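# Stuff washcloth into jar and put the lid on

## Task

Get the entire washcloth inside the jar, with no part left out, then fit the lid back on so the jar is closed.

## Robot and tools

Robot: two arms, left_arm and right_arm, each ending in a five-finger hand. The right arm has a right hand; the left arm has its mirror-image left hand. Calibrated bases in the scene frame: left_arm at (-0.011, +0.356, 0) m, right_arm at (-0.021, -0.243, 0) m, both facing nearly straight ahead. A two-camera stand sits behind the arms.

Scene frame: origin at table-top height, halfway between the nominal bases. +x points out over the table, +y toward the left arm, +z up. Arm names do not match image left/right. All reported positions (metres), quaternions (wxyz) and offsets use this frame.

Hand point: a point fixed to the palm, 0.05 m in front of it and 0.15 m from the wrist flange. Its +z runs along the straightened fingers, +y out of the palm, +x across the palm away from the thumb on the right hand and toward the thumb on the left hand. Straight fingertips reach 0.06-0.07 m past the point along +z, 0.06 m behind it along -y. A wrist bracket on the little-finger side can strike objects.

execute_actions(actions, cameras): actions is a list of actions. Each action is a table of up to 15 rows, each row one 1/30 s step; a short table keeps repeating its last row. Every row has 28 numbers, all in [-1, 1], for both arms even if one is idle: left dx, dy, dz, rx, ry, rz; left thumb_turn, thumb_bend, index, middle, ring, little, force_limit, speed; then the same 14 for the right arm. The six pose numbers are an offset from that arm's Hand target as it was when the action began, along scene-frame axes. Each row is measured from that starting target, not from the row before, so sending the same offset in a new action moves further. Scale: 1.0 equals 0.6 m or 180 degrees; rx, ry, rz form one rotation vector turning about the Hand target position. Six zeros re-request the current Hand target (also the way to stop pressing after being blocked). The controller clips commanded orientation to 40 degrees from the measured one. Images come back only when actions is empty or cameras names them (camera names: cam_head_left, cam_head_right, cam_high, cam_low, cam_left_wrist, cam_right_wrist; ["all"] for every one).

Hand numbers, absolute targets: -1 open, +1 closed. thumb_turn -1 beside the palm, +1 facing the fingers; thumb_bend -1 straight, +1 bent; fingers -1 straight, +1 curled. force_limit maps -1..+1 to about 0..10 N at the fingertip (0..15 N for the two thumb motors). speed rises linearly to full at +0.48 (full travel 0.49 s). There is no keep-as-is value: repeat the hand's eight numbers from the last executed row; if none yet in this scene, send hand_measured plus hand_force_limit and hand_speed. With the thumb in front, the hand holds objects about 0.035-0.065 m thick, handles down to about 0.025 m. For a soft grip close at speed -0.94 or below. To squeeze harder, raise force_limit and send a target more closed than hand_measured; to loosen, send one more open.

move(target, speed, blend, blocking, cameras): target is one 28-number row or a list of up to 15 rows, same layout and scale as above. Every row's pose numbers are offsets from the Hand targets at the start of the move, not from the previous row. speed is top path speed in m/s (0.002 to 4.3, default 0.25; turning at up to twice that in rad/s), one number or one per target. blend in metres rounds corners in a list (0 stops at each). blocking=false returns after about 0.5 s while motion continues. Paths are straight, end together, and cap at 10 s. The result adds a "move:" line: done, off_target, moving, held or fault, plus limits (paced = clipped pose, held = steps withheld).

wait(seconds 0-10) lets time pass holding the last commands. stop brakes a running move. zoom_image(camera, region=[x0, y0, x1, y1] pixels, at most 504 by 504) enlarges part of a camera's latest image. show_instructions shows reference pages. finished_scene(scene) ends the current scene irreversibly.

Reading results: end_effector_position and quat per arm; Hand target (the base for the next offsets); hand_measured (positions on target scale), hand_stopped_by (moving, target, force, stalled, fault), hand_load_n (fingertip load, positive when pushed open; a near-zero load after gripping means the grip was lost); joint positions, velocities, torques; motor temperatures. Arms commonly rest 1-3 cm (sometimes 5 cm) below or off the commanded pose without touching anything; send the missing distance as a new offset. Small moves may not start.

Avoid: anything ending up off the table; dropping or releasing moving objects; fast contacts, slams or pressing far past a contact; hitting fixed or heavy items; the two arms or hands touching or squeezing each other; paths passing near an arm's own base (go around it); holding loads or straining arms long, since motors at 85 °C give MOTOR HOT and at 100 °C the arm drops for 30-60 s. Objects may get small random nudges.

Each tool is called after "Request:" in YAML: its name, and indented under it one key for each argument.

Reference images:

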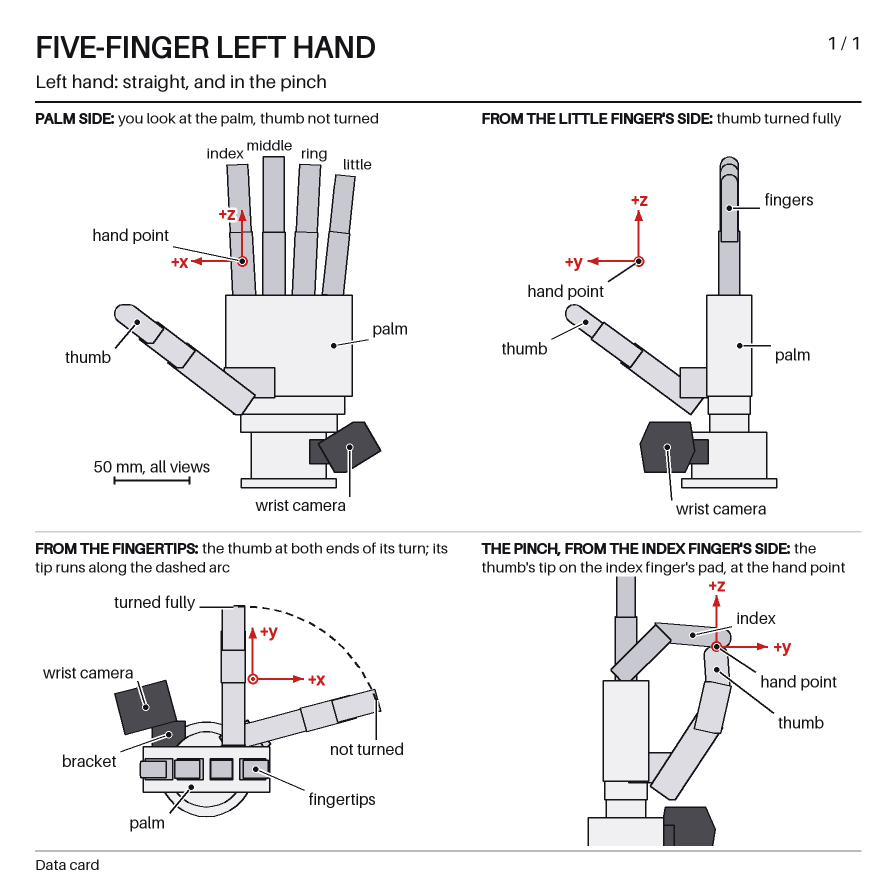

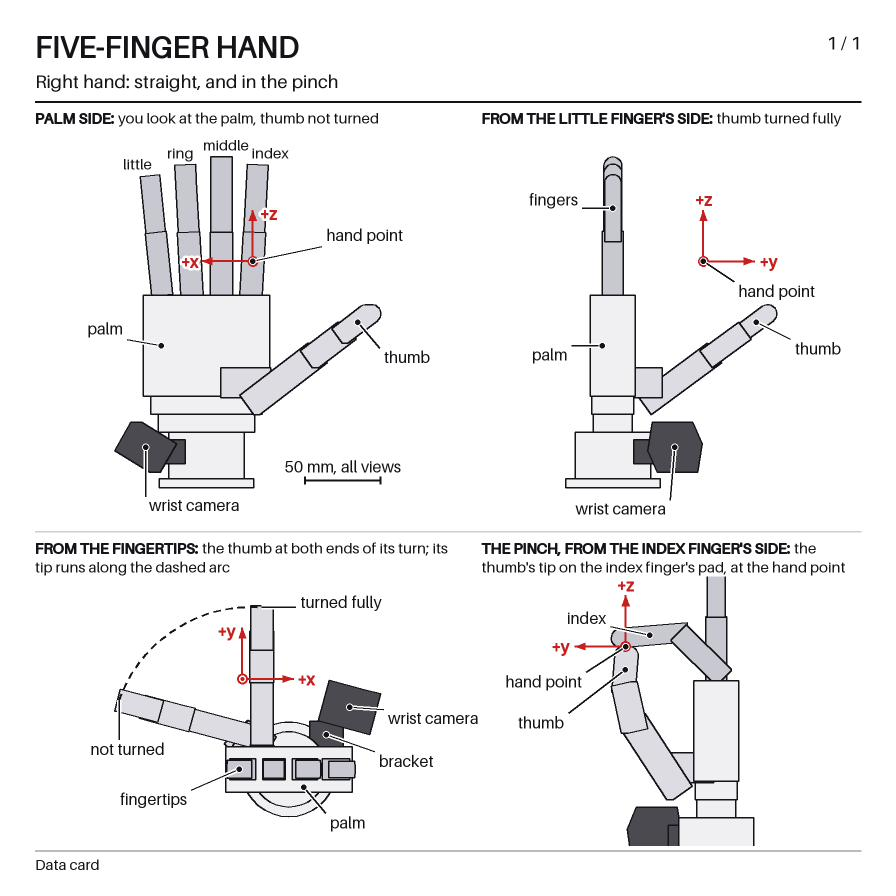

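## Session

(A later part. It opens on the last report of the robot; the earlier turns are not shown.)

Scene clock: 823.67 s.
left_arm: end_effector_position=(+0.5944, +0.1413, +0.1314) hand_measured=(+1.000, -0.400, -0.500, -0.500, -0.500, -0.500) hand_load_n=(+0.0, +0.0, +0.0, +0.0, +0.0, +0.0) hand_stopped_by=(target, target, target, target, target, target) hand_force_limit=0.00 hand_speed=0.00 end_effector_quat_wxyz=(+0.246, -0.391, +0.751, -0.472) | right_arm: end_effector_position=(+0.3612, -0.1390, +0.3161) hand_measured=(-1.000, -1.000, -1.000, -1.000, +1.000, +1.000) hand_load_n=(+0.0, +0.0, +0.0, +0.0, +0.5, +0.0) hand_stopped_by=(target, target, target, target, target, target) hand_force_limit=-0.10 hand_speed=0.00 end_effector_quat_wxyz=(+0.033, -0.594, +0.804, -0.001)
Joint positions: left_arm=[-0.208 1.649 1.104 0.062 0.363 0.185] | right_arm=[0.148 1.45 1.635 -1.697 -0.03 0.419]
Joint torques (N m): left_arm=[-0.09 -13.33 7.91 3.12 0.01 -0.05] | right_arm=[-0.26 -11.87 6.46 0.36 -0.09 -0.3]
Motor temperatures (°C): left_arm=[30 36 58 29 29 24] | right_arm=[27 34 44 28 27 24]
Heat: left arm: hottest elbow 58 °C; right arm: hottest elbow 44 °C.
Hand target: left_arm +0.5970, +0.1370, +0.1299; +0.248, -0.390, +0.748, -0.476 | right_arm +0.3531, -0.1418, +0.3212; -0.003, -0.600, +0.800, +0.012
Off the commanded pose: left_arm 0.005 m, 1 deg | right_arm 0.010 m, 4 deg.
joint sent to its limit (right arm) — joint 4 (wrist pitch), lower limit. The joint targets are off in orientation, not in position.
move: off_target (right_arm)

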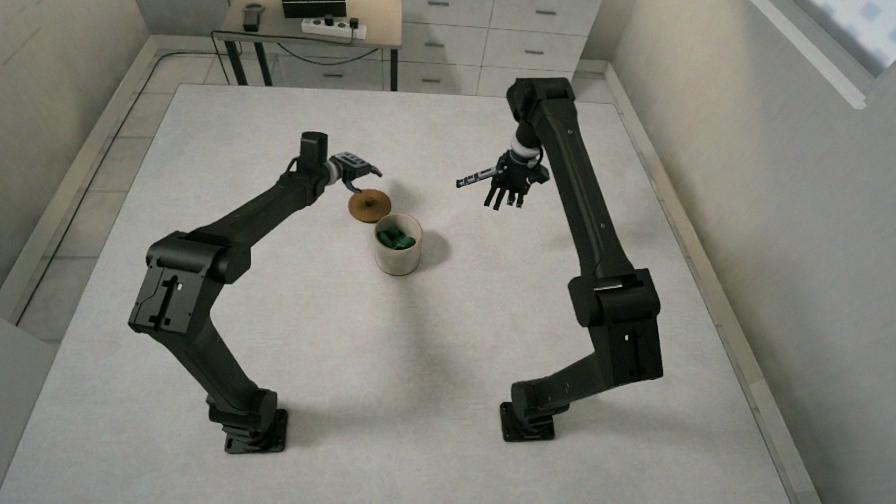

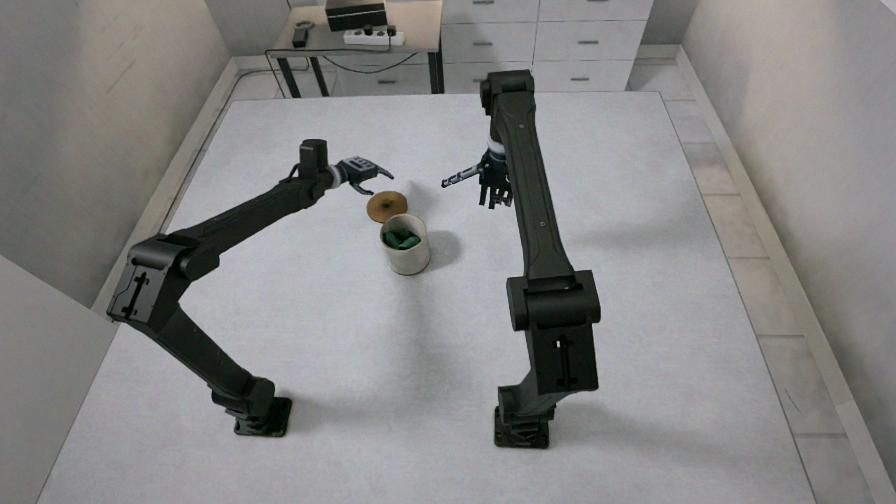

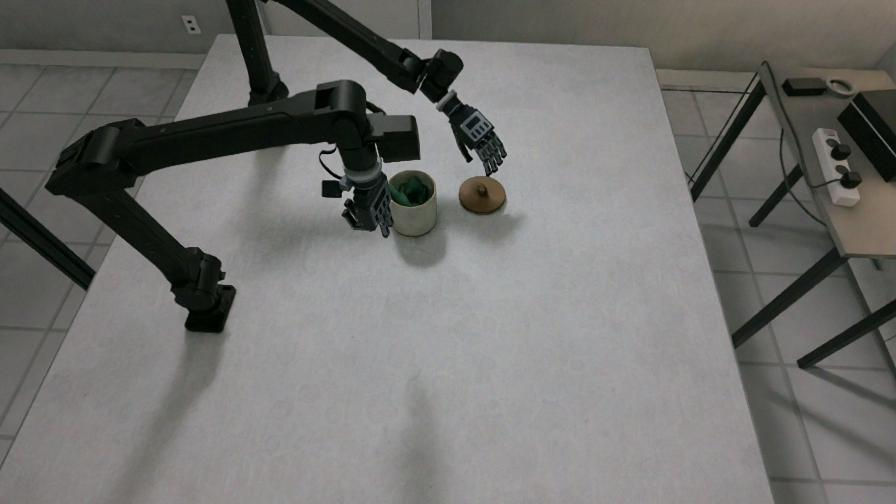

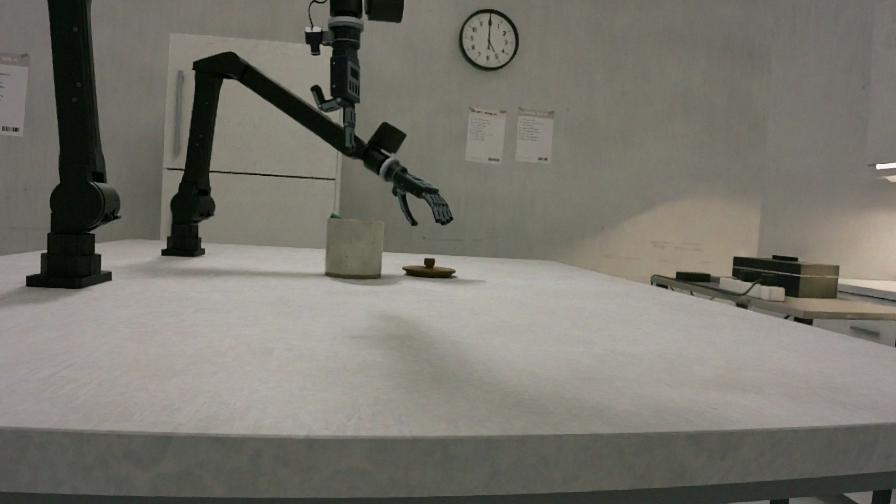

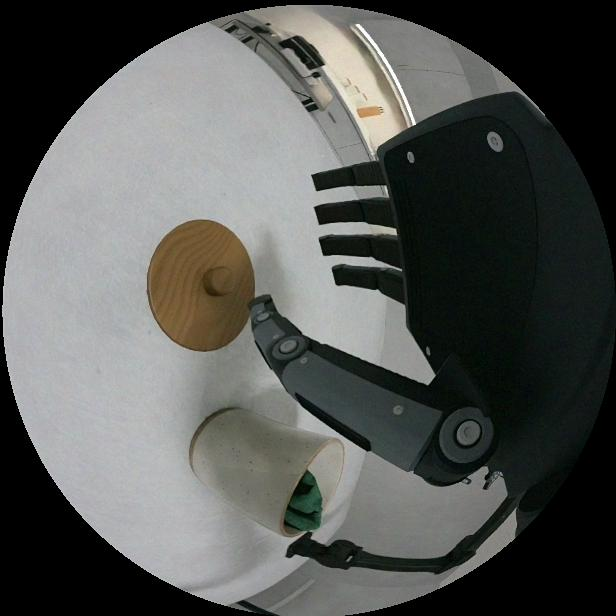

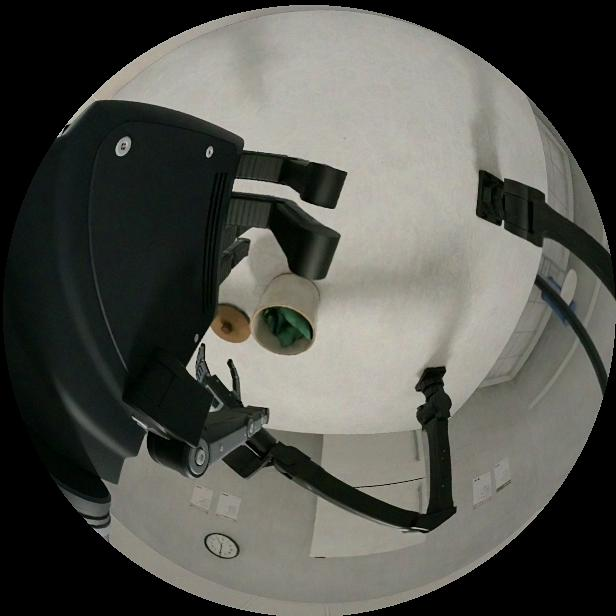

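Request:
zoom_image:
  camera: "cam_head_right"
  region: [360, 190, 450, 280]

Request:
zoom_image:
  camera: "cam_head_left"
  region: [360, 195, 440, 285]

Request:
zoom_image:
  camera: "cam_right_wrist"
  region: [230, 250, 350, 370]

Request:
zoom_image:
  camera: "cam_left_wrist"
  region: [180, 390, 380, 560]

Request:
zoom_image:
  camera: "cam_high"
  region: [380, 160, 450, 245]

Scaled by 5.600 from the camera's 896x504 image, which has a finer 1280x720 frame.

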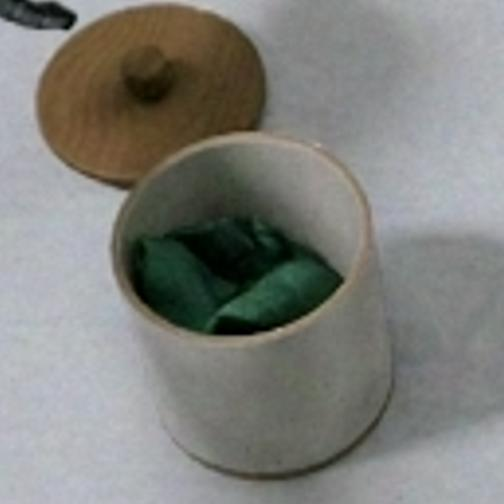

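Scaled by 5.600 from the camera's 896x504 image, which has a finer 1280x720 frame.

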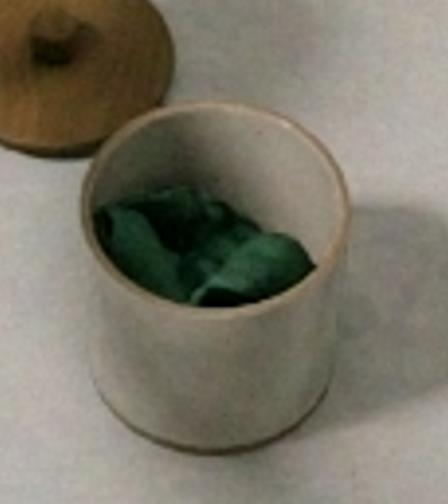

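Scaled by 4.200 from the camera's 616x616 image, which has a finer 880x880 frame.

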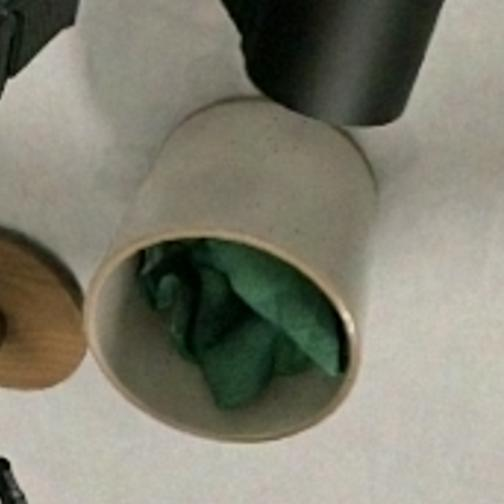

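Scaled by 2.520 from the camera's 616x616 image, which has a finer 880x880 frame.

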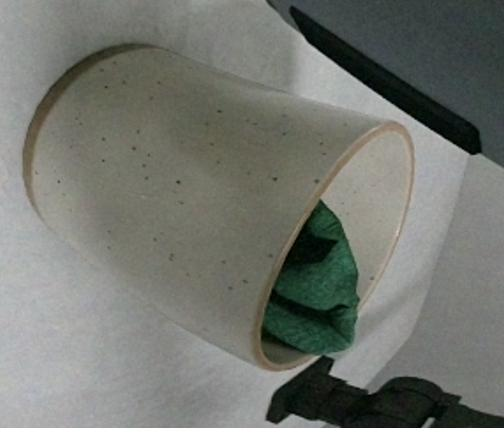

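Scaled by 5.929 from the camera's 896x504 image, which has a finer 1280x720 frame.

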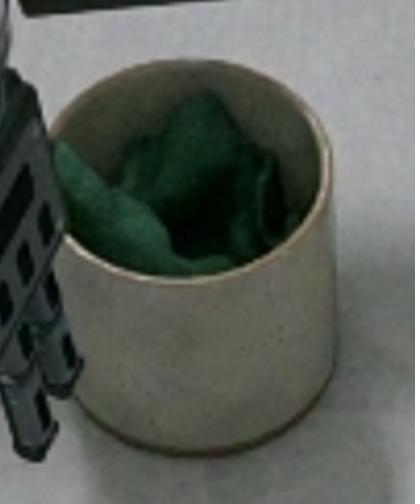

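Request:
move:
  target:
    - [0, 0, 0, 0, 0, 0, 1, -0.4, -0.5, -0.5, -0.5, -0.5, 0, 0, 0.0015, 0.3747, -0.135, 0, 0, 0, -1, -1, -1, -1, 1, 1, -0.1, 0]
    - [0, 0, 0, 0, 0, 0, 1, -0.4, -0.5, -0.5, -0.5, -0.5, 0, 0, 0.0015, 0.3747, -0.32, 0, 0, 0, -1, -1, -1, -1, 1, 1, -0.1, 0]
    - [0, 0, 0, 0, 0, 0, 1, -0.4, -0.5, -0.5, -0.5, -0.5, 0, 0, 0.053, 0.3747, -0.32, 0, 0, 0, -1, -1, -1, -1, 1, 1, -0.1, 0]
  cameras: ["cam_high", "cam_head_left", "cam_low"]
  speed: [0.2, 0.1, 0.06]

Request:
zoom_image:
  camera: "cam_high"
  region: [350, 120, 470, 250]

Request:
zoom_image:
  camera: "cam_head_left"
  region: [340, 170, 460, 290]

Scene clock: 865.17 s.
left_arm: end_effector_position=(+0.5944, +0.1413, +0.1314) hand_measured=(+1.000, -0.400, -0.500, -0.500, -0.500, -0.500) hand_load_n=(+0.0, +0.0, +0.0, +0.0, +0.0, +0.0) hand_stopped_by=(target, target, target, target, target, target) hand_force_limit=0.00 hand_speed=0.00 end_effector_quat_wxyz=(+0.246, -0.391, +0.751, -0.472) | right_arm: end_effector_position=(+0.3646, +0.0807, +0.1287) hand_measured=(-1.000, -1.000, -1.000, -1.000, +1.000, +1.000) hand_load_n=(+0.0, +0.0, -0.5, -1.0, +0.0, +0.0) hand_stopped_by=(target, target, target, target, target, target) hand_force_limit=-0.10 hand_speed=0.00 end_effector_quat_wxyz=(-0.011, -0.601, +0.799, +0.016)
Joint positions: left_arm=[-0.208 1.649 1.104 0.062 0.363 0.185] | right_arm=[0.586 1.743 1.484 -1.337 -0.03 0.839]
Joint torques (N m): left_arm=[-0.21 -13.33 7.86 3.07 -0.02 -0.11] | right_arm=[-1.26 -11.4 10.37 0.75 0.15 -0.27]
Heat: left arm: hottest elbow 54 °C; right arm: hottest elbow 41 °C.
Hand target: left_arm +0.5970, +0.1370, +0.1299; +0.248, -0.390, +0.748, -0.476 | right_arm +0.3849, +0.0833, +0.1294; -0.003, -0.600, +0.800, +0.012
Off the commanded pose: left_arm 0.005 m, 1 deg | right_arm 0.020 m, 1 deg.
move: off_target (right_arm)
Images, in order (width x height): cam_head_left 896x504, cam_high 896x504, cam_low 896x504.

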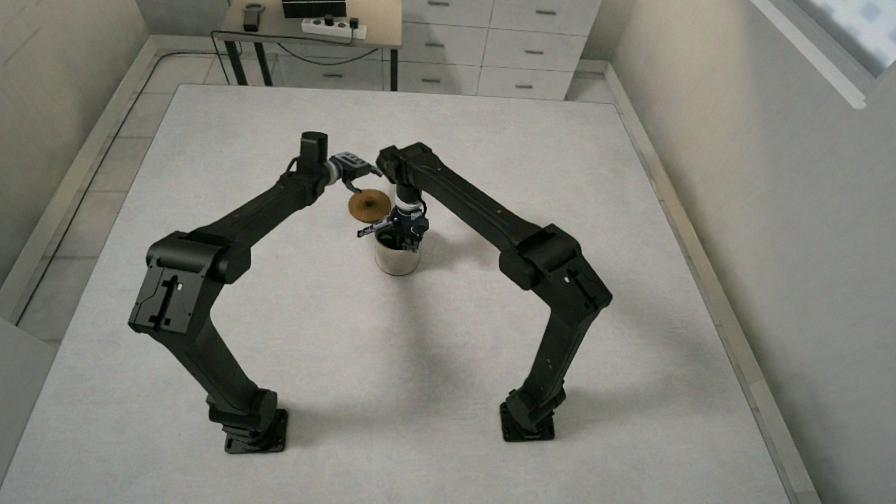

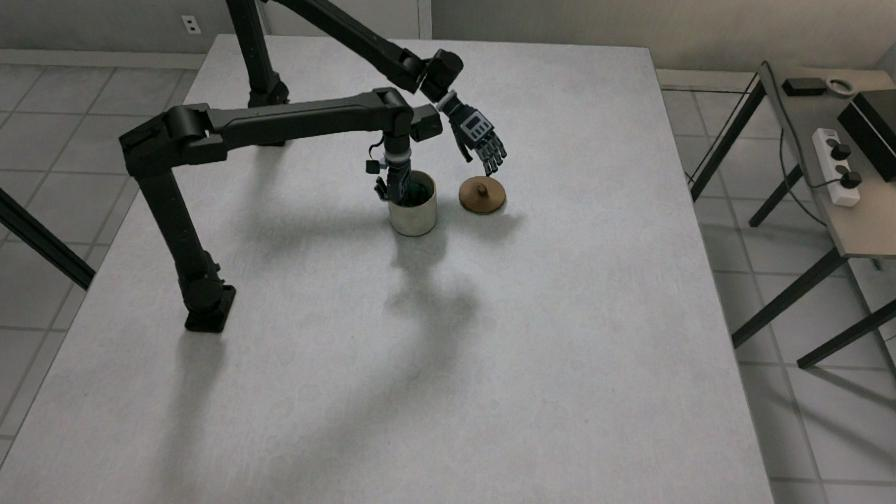

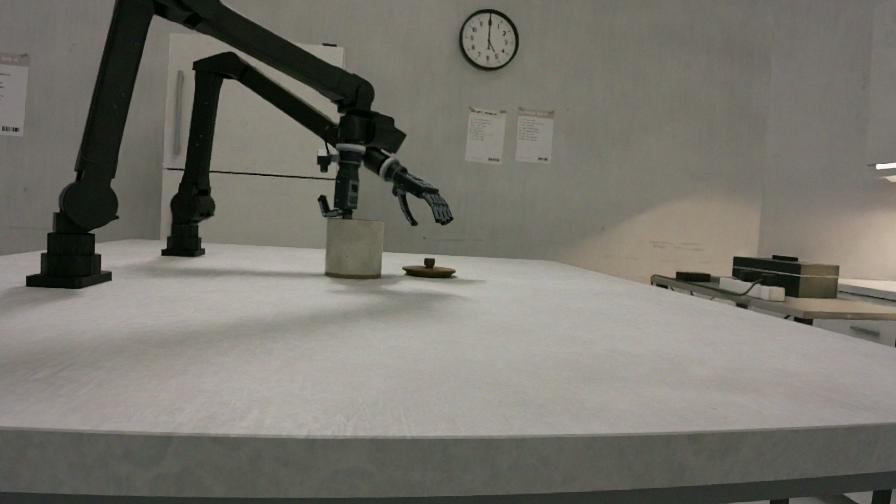

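Scaled by 3.877 from the camera's 896x504 image, which has a finer 1280x720 frame.

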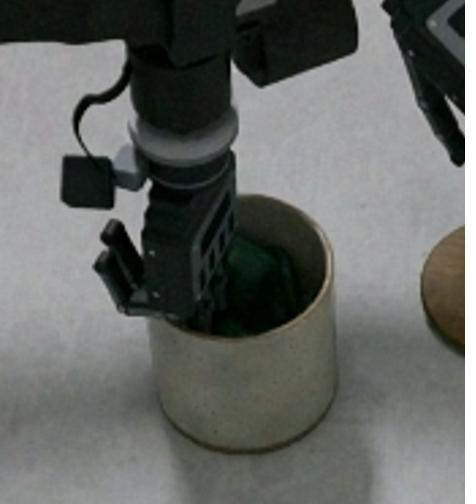

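Scaled by 4.200 from the camera's 896x504 image, which has a finer 1280x720 frame.

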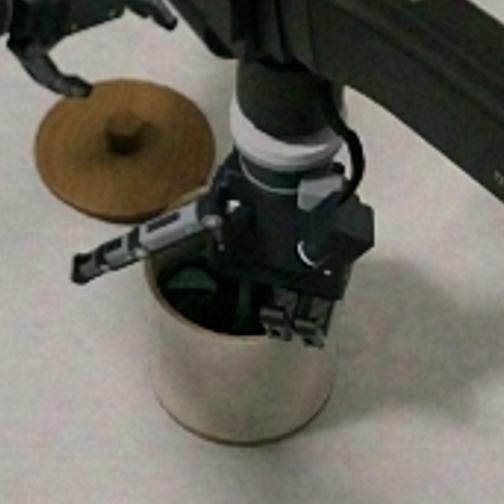

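Request:
move:
  target:
    - [0, 0, 0, 0, 0, 0, 1, -0.4, -0.5, -0.5, -0.5, -0.5, 0, 0, 0.045, 0, 0, 0, 0, 0, -1, -1, -1, -1, 1, 1, -0.1, 0]
    - [0, 0, 0, 0, 0, 0, 1, -0.4, -0.5, -0.5, -0.5, -0.5, 0, 0, 0.03, 0, 0.28, 0, 0, 0, -1, -1, -1, -1, 1, 1, -0.1, 0]
    - [0, 0, 0, 0, 0, 0, 1, -0.4, -0.5, -0.5, -0.5, -0.5, 0, 0, 0, -0.375, 0.32, 0, 0, 0, -1, -1, -1, -1, 1, 1, -0.1, 0]
  cameras: ["cam_high", "cam_head_left", "cam_head_right", "cam_low"]
  speed: [0.06, 0.12, 0.2]

Request:
zoom_image:
  camera: "cam_high"
  region: [380, 160, 450, 245]

Request:
zoom_image:
  camera: "cam_head_right"
  region: [360, 190, 450, 280]

Request:
zoom_image:
  camera: "cam_low"
  region: [310, 180, 410, 290]

Scene clock: 885.80 s.
left_arm: end_effector_position=(+0.5944, +0.1413, +0.1314) hand_measured=(+1.000, -0.400, -0.500, -0.500, -0.500, -0.500) hand_load_n=(+0.0, +0.0, +0.0, +0.0, +0.0, +0.0) hand_stopped_by=(target, target, target, target, target, target) hand_force_limit=0.00 hand_speed=0.00 end_effector_quat_wxyz=(+0.246, -0.391, +0.751, -0.472) | right_arm: end_effector_position=(+0.3930, -0.1394, +0.3157) hand_measured=(-1.000, -1.000, -1.000, -1.000, +1.000, +1.000) hand_load_n=(+0.0, +0.0, +0.0, +0.0, +0.0, +0.0) hand_stopped_by=(target, target, target, target, target, target) hand_force_limit=-0.10 hand_speed=0.00 end_effector_quat_wxyz=(+0.036, -0.593, +0.805, -0.002)
Joint positions: left_arm=[-0.208 1.649 1.104 0.062 0.363 0.185] | right_arm=[0.138 1.529 1.72 -1.697 -0.032 0.412]
Joint torques (N m): left_arm=[-0.38 -13.33 7.8 3.18 0.04 -0.08] | right_arm=[-0.15 -13.1 6.46 0.42 -0.03 -0.32]
Motor temperatures (°C): left_arm=[29 36 52 29 29 24] | right_arm=[27 34 43 28 27 24]
Heat: left arm: hottest elbow 52 °C; right arm: hottest elbow 43 °C.
Hand target: left_arm +0.5970, +0.1370, +0.1299; +0.248, -0.390, +0.748, -0.476 | right_arm +0.3850, -0.1419, +0.3213; -0.003, -0.600, +0.800, +0.012
Off the commanded pose: left_arm 0.005 m, 1 deg | right_arm 0.010 m, 5 deg.
joint sent to its limit (right arm) — joint 4 (wrist pitch), lower limit. The joint targets are off in orientation, not in position.
move: off_target (right_arm)
Images, in order (width x height): cam_head_left 896x504, cam_head_right 896x504, cam_high 896x504, cam_low 896x504.

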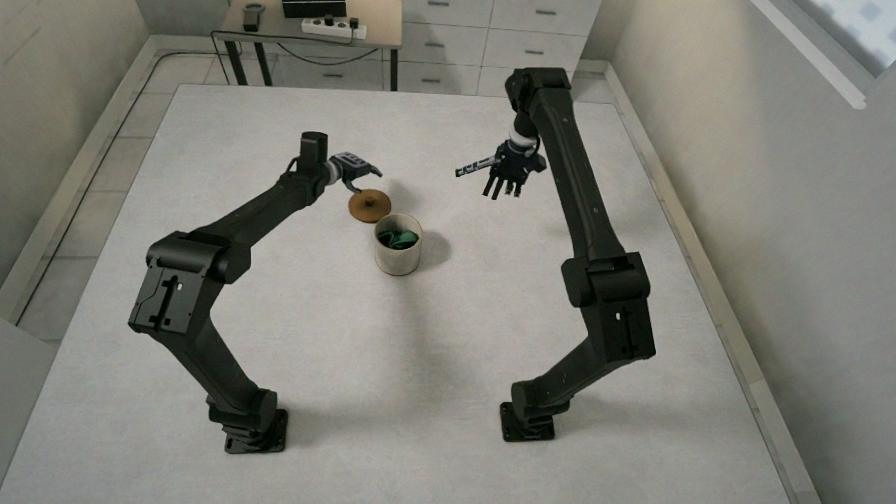

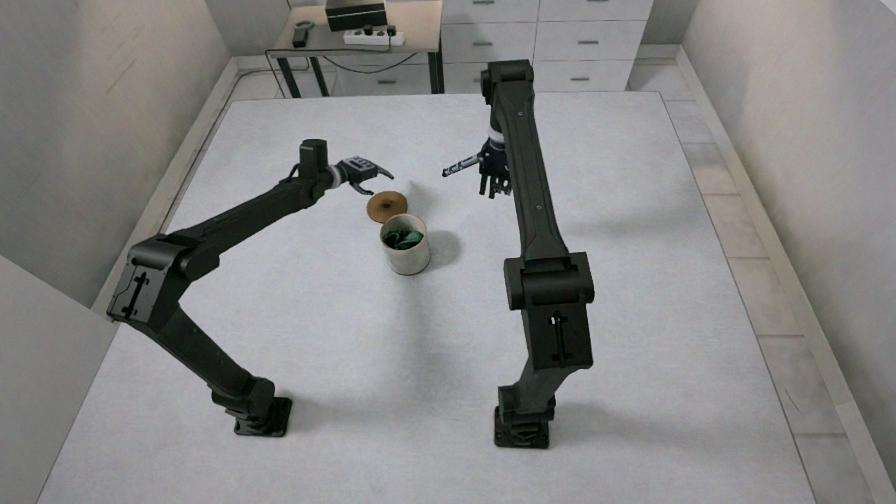

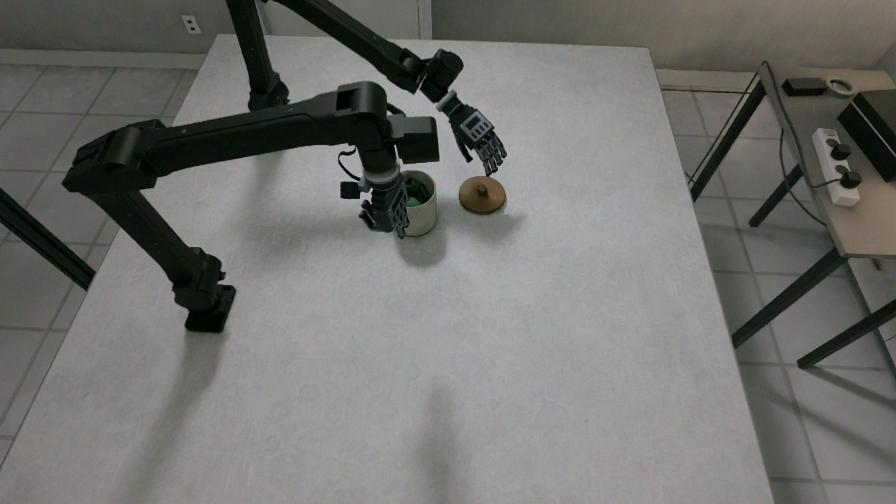

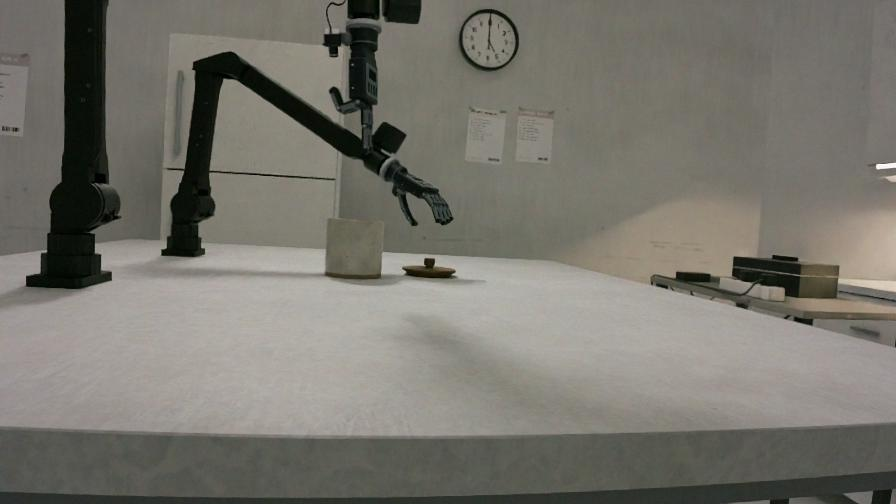

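Scaled by 5.929 from the camera's 896x504 image, which has a finer 1280x720 frame.

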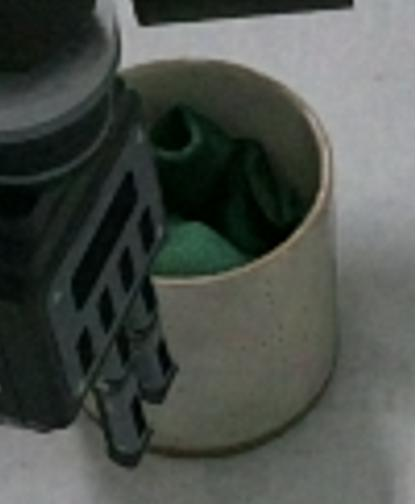

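Scaled by 5.600 from the camera's 896x504 image, which has a finer 1280x720 frame.

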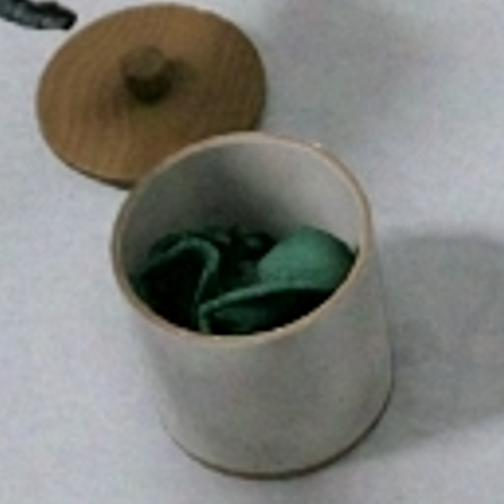

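Scaled by 4.582 from the camera's 896x504 image, which has a finer 1280x720 frame.

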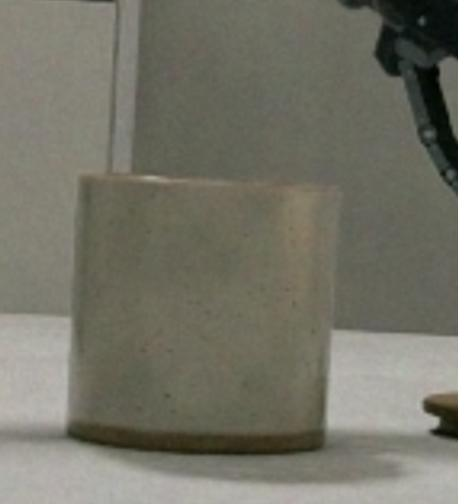

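Request:
move:
  target: [0.04, 0.004, -0.085, 0, 0, 0, 1, -0.4, -0.5, -0.5, -0.5, -0.5, 0, 0, 0, -0.05, 0, 0, 0, 0, -1, -1, -1, -1, 1, 1, -0.1, 0]
  cameras: ["all"]
  speed: 0.12

Request:
zoom_image:
  camera: "cam_high"
  region: [430, 90, 550, 230]

Request:
zoom_image:
  camera: "cam_head_left"
  region: [310, 140, 430, 250]

Request:
zoom_image:
  camera: "cam_low"
  region: [370, 170, 490, 290]

Scene clock: 929.70 s.
left_arm: end_effector_position=(+0.6080, +0.1372, +0.0658) hand_measured=(+1.000, -0.400, -0.500, -0.500, -0.500, -0.500) hand_load_n=(+0.0, +0.0, +0.0, +0.0, +0.0, +0.0) hand_stopped_by=(target, target, target, target, target, target) hand_force_limit=0.00 hand_speed=0.00 end_effector_quat_wxyz=(+0.234, -0.395, +0.757, -0.465) | right_arm: end_effector_position=(+0.3934, -0.1678, +0.3143) hand_measured=(-1.000, -1.000, -1.000, -1.000, +1.000, +1.000) hand_load_n=(+0.0, +0.0, +0.0, +0.0, +0.0, +0.0) hand_stopped_by=(target, target, target, target, target, target) hand_force_limit=-0.10 hand_speed=0.00 end_effector_quat_wxyz=(+0.034, -0.595, +0.803, -0.004)
Joint positions: left_arm=[-0.208 1.788 1.104 0.171 0.37 0.185] | right_arm=[0.078 1.526 1.713 -1.697 -0.031 0.347]
Joint torques (N m): left_arm=[0.67 -15.56 8.43 2.96 0.2 0.03] | right_arm=[-0.56 -13.39 6.46 0.4 -0.02 -0.25]
Heat: left arm: hottest elbow 50 °C; right arm: hottest elbow 41 °C.
Hand target: left_arm +0.6209, +0.1395, +0.0789; +0.248, -0.390, +0.748, -0.476 | right_arm +0.3849, -0.1717, +0.3213; -0.003, -0.600, +0.800, +0.012
Off the commanded pose: left_arm 0.019 m, 2 deg | right_arm 0.012 m, 5 deg.
joint sent to its limit (right arm) — joint 4 (wrist pitch), lower limit. The joint targets are off in orientation, not in position.
move: off_target (left_arm, right_arm)

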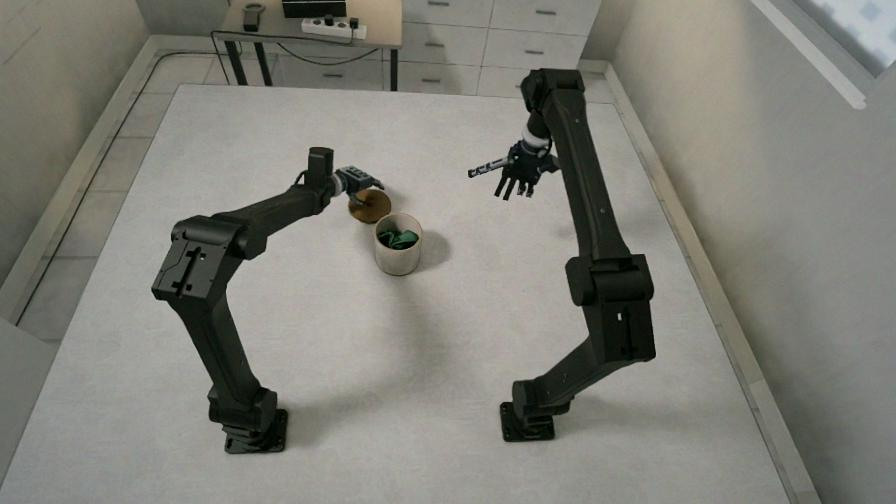

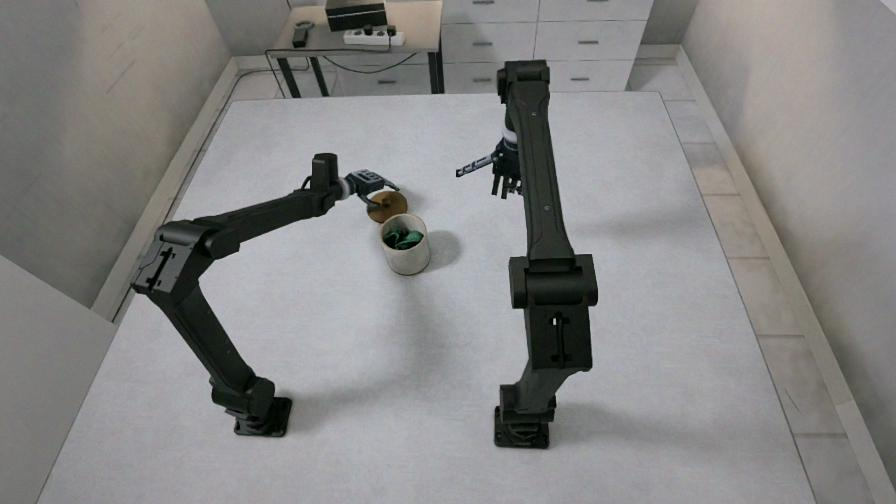

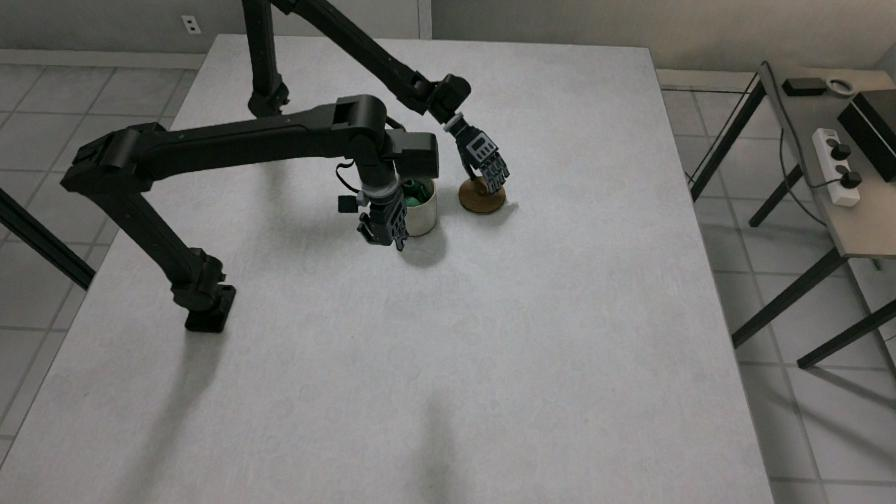

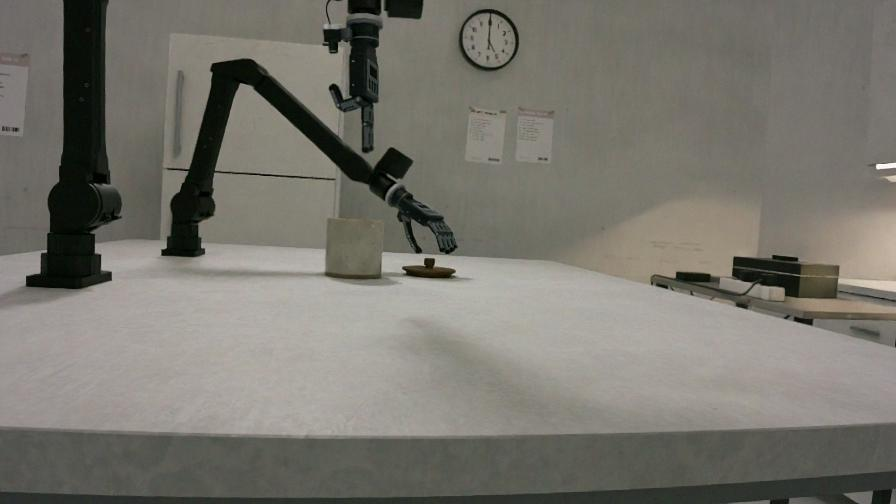

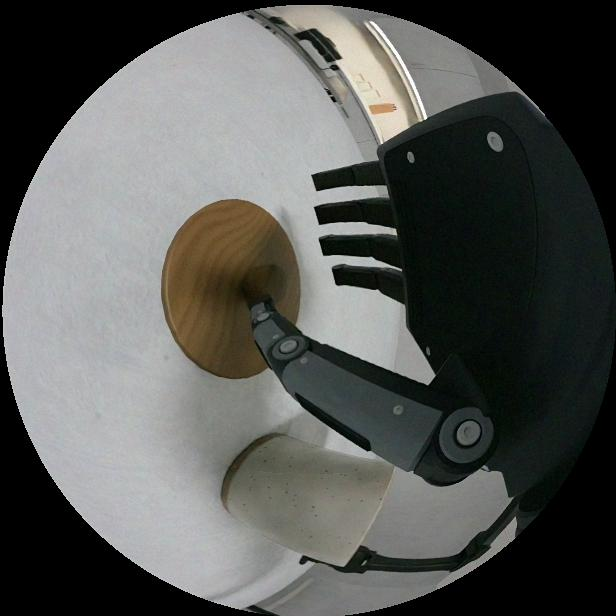

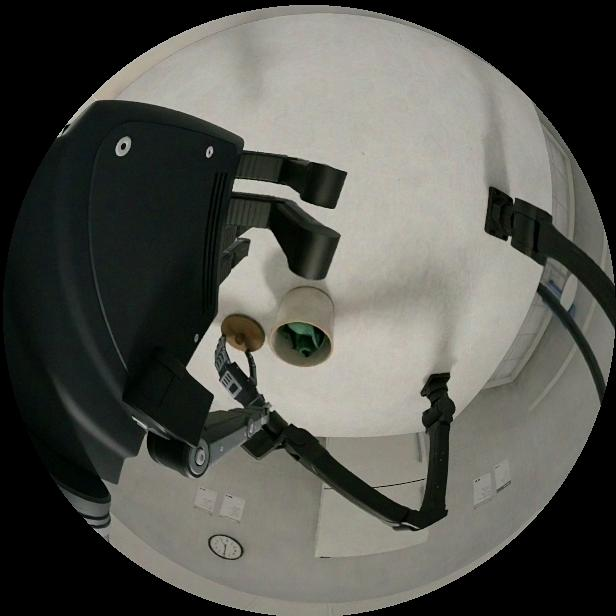

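Scaled by 3.600 from the camera's 896x504 image, which has a finer 1280x720 frame.

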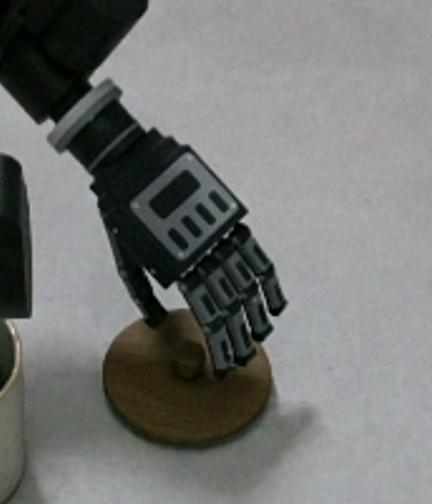

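Scaled by 4.200 from the camera's 896x504 image, which has a finer 1280x720 frame.

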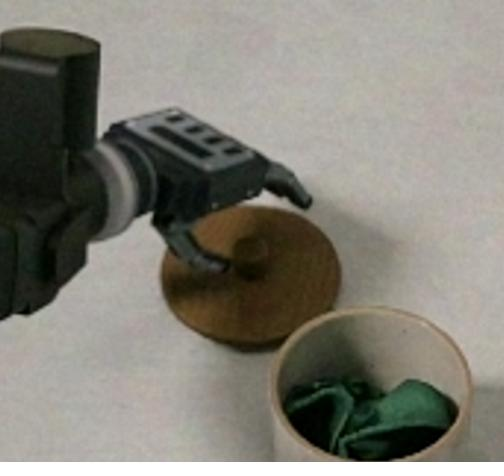

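Scaled by 4.200 from the camera's 896x504 image, which has a finer 1280x720 frame.

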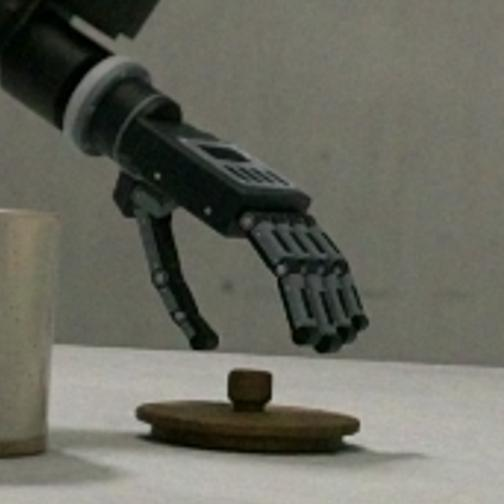

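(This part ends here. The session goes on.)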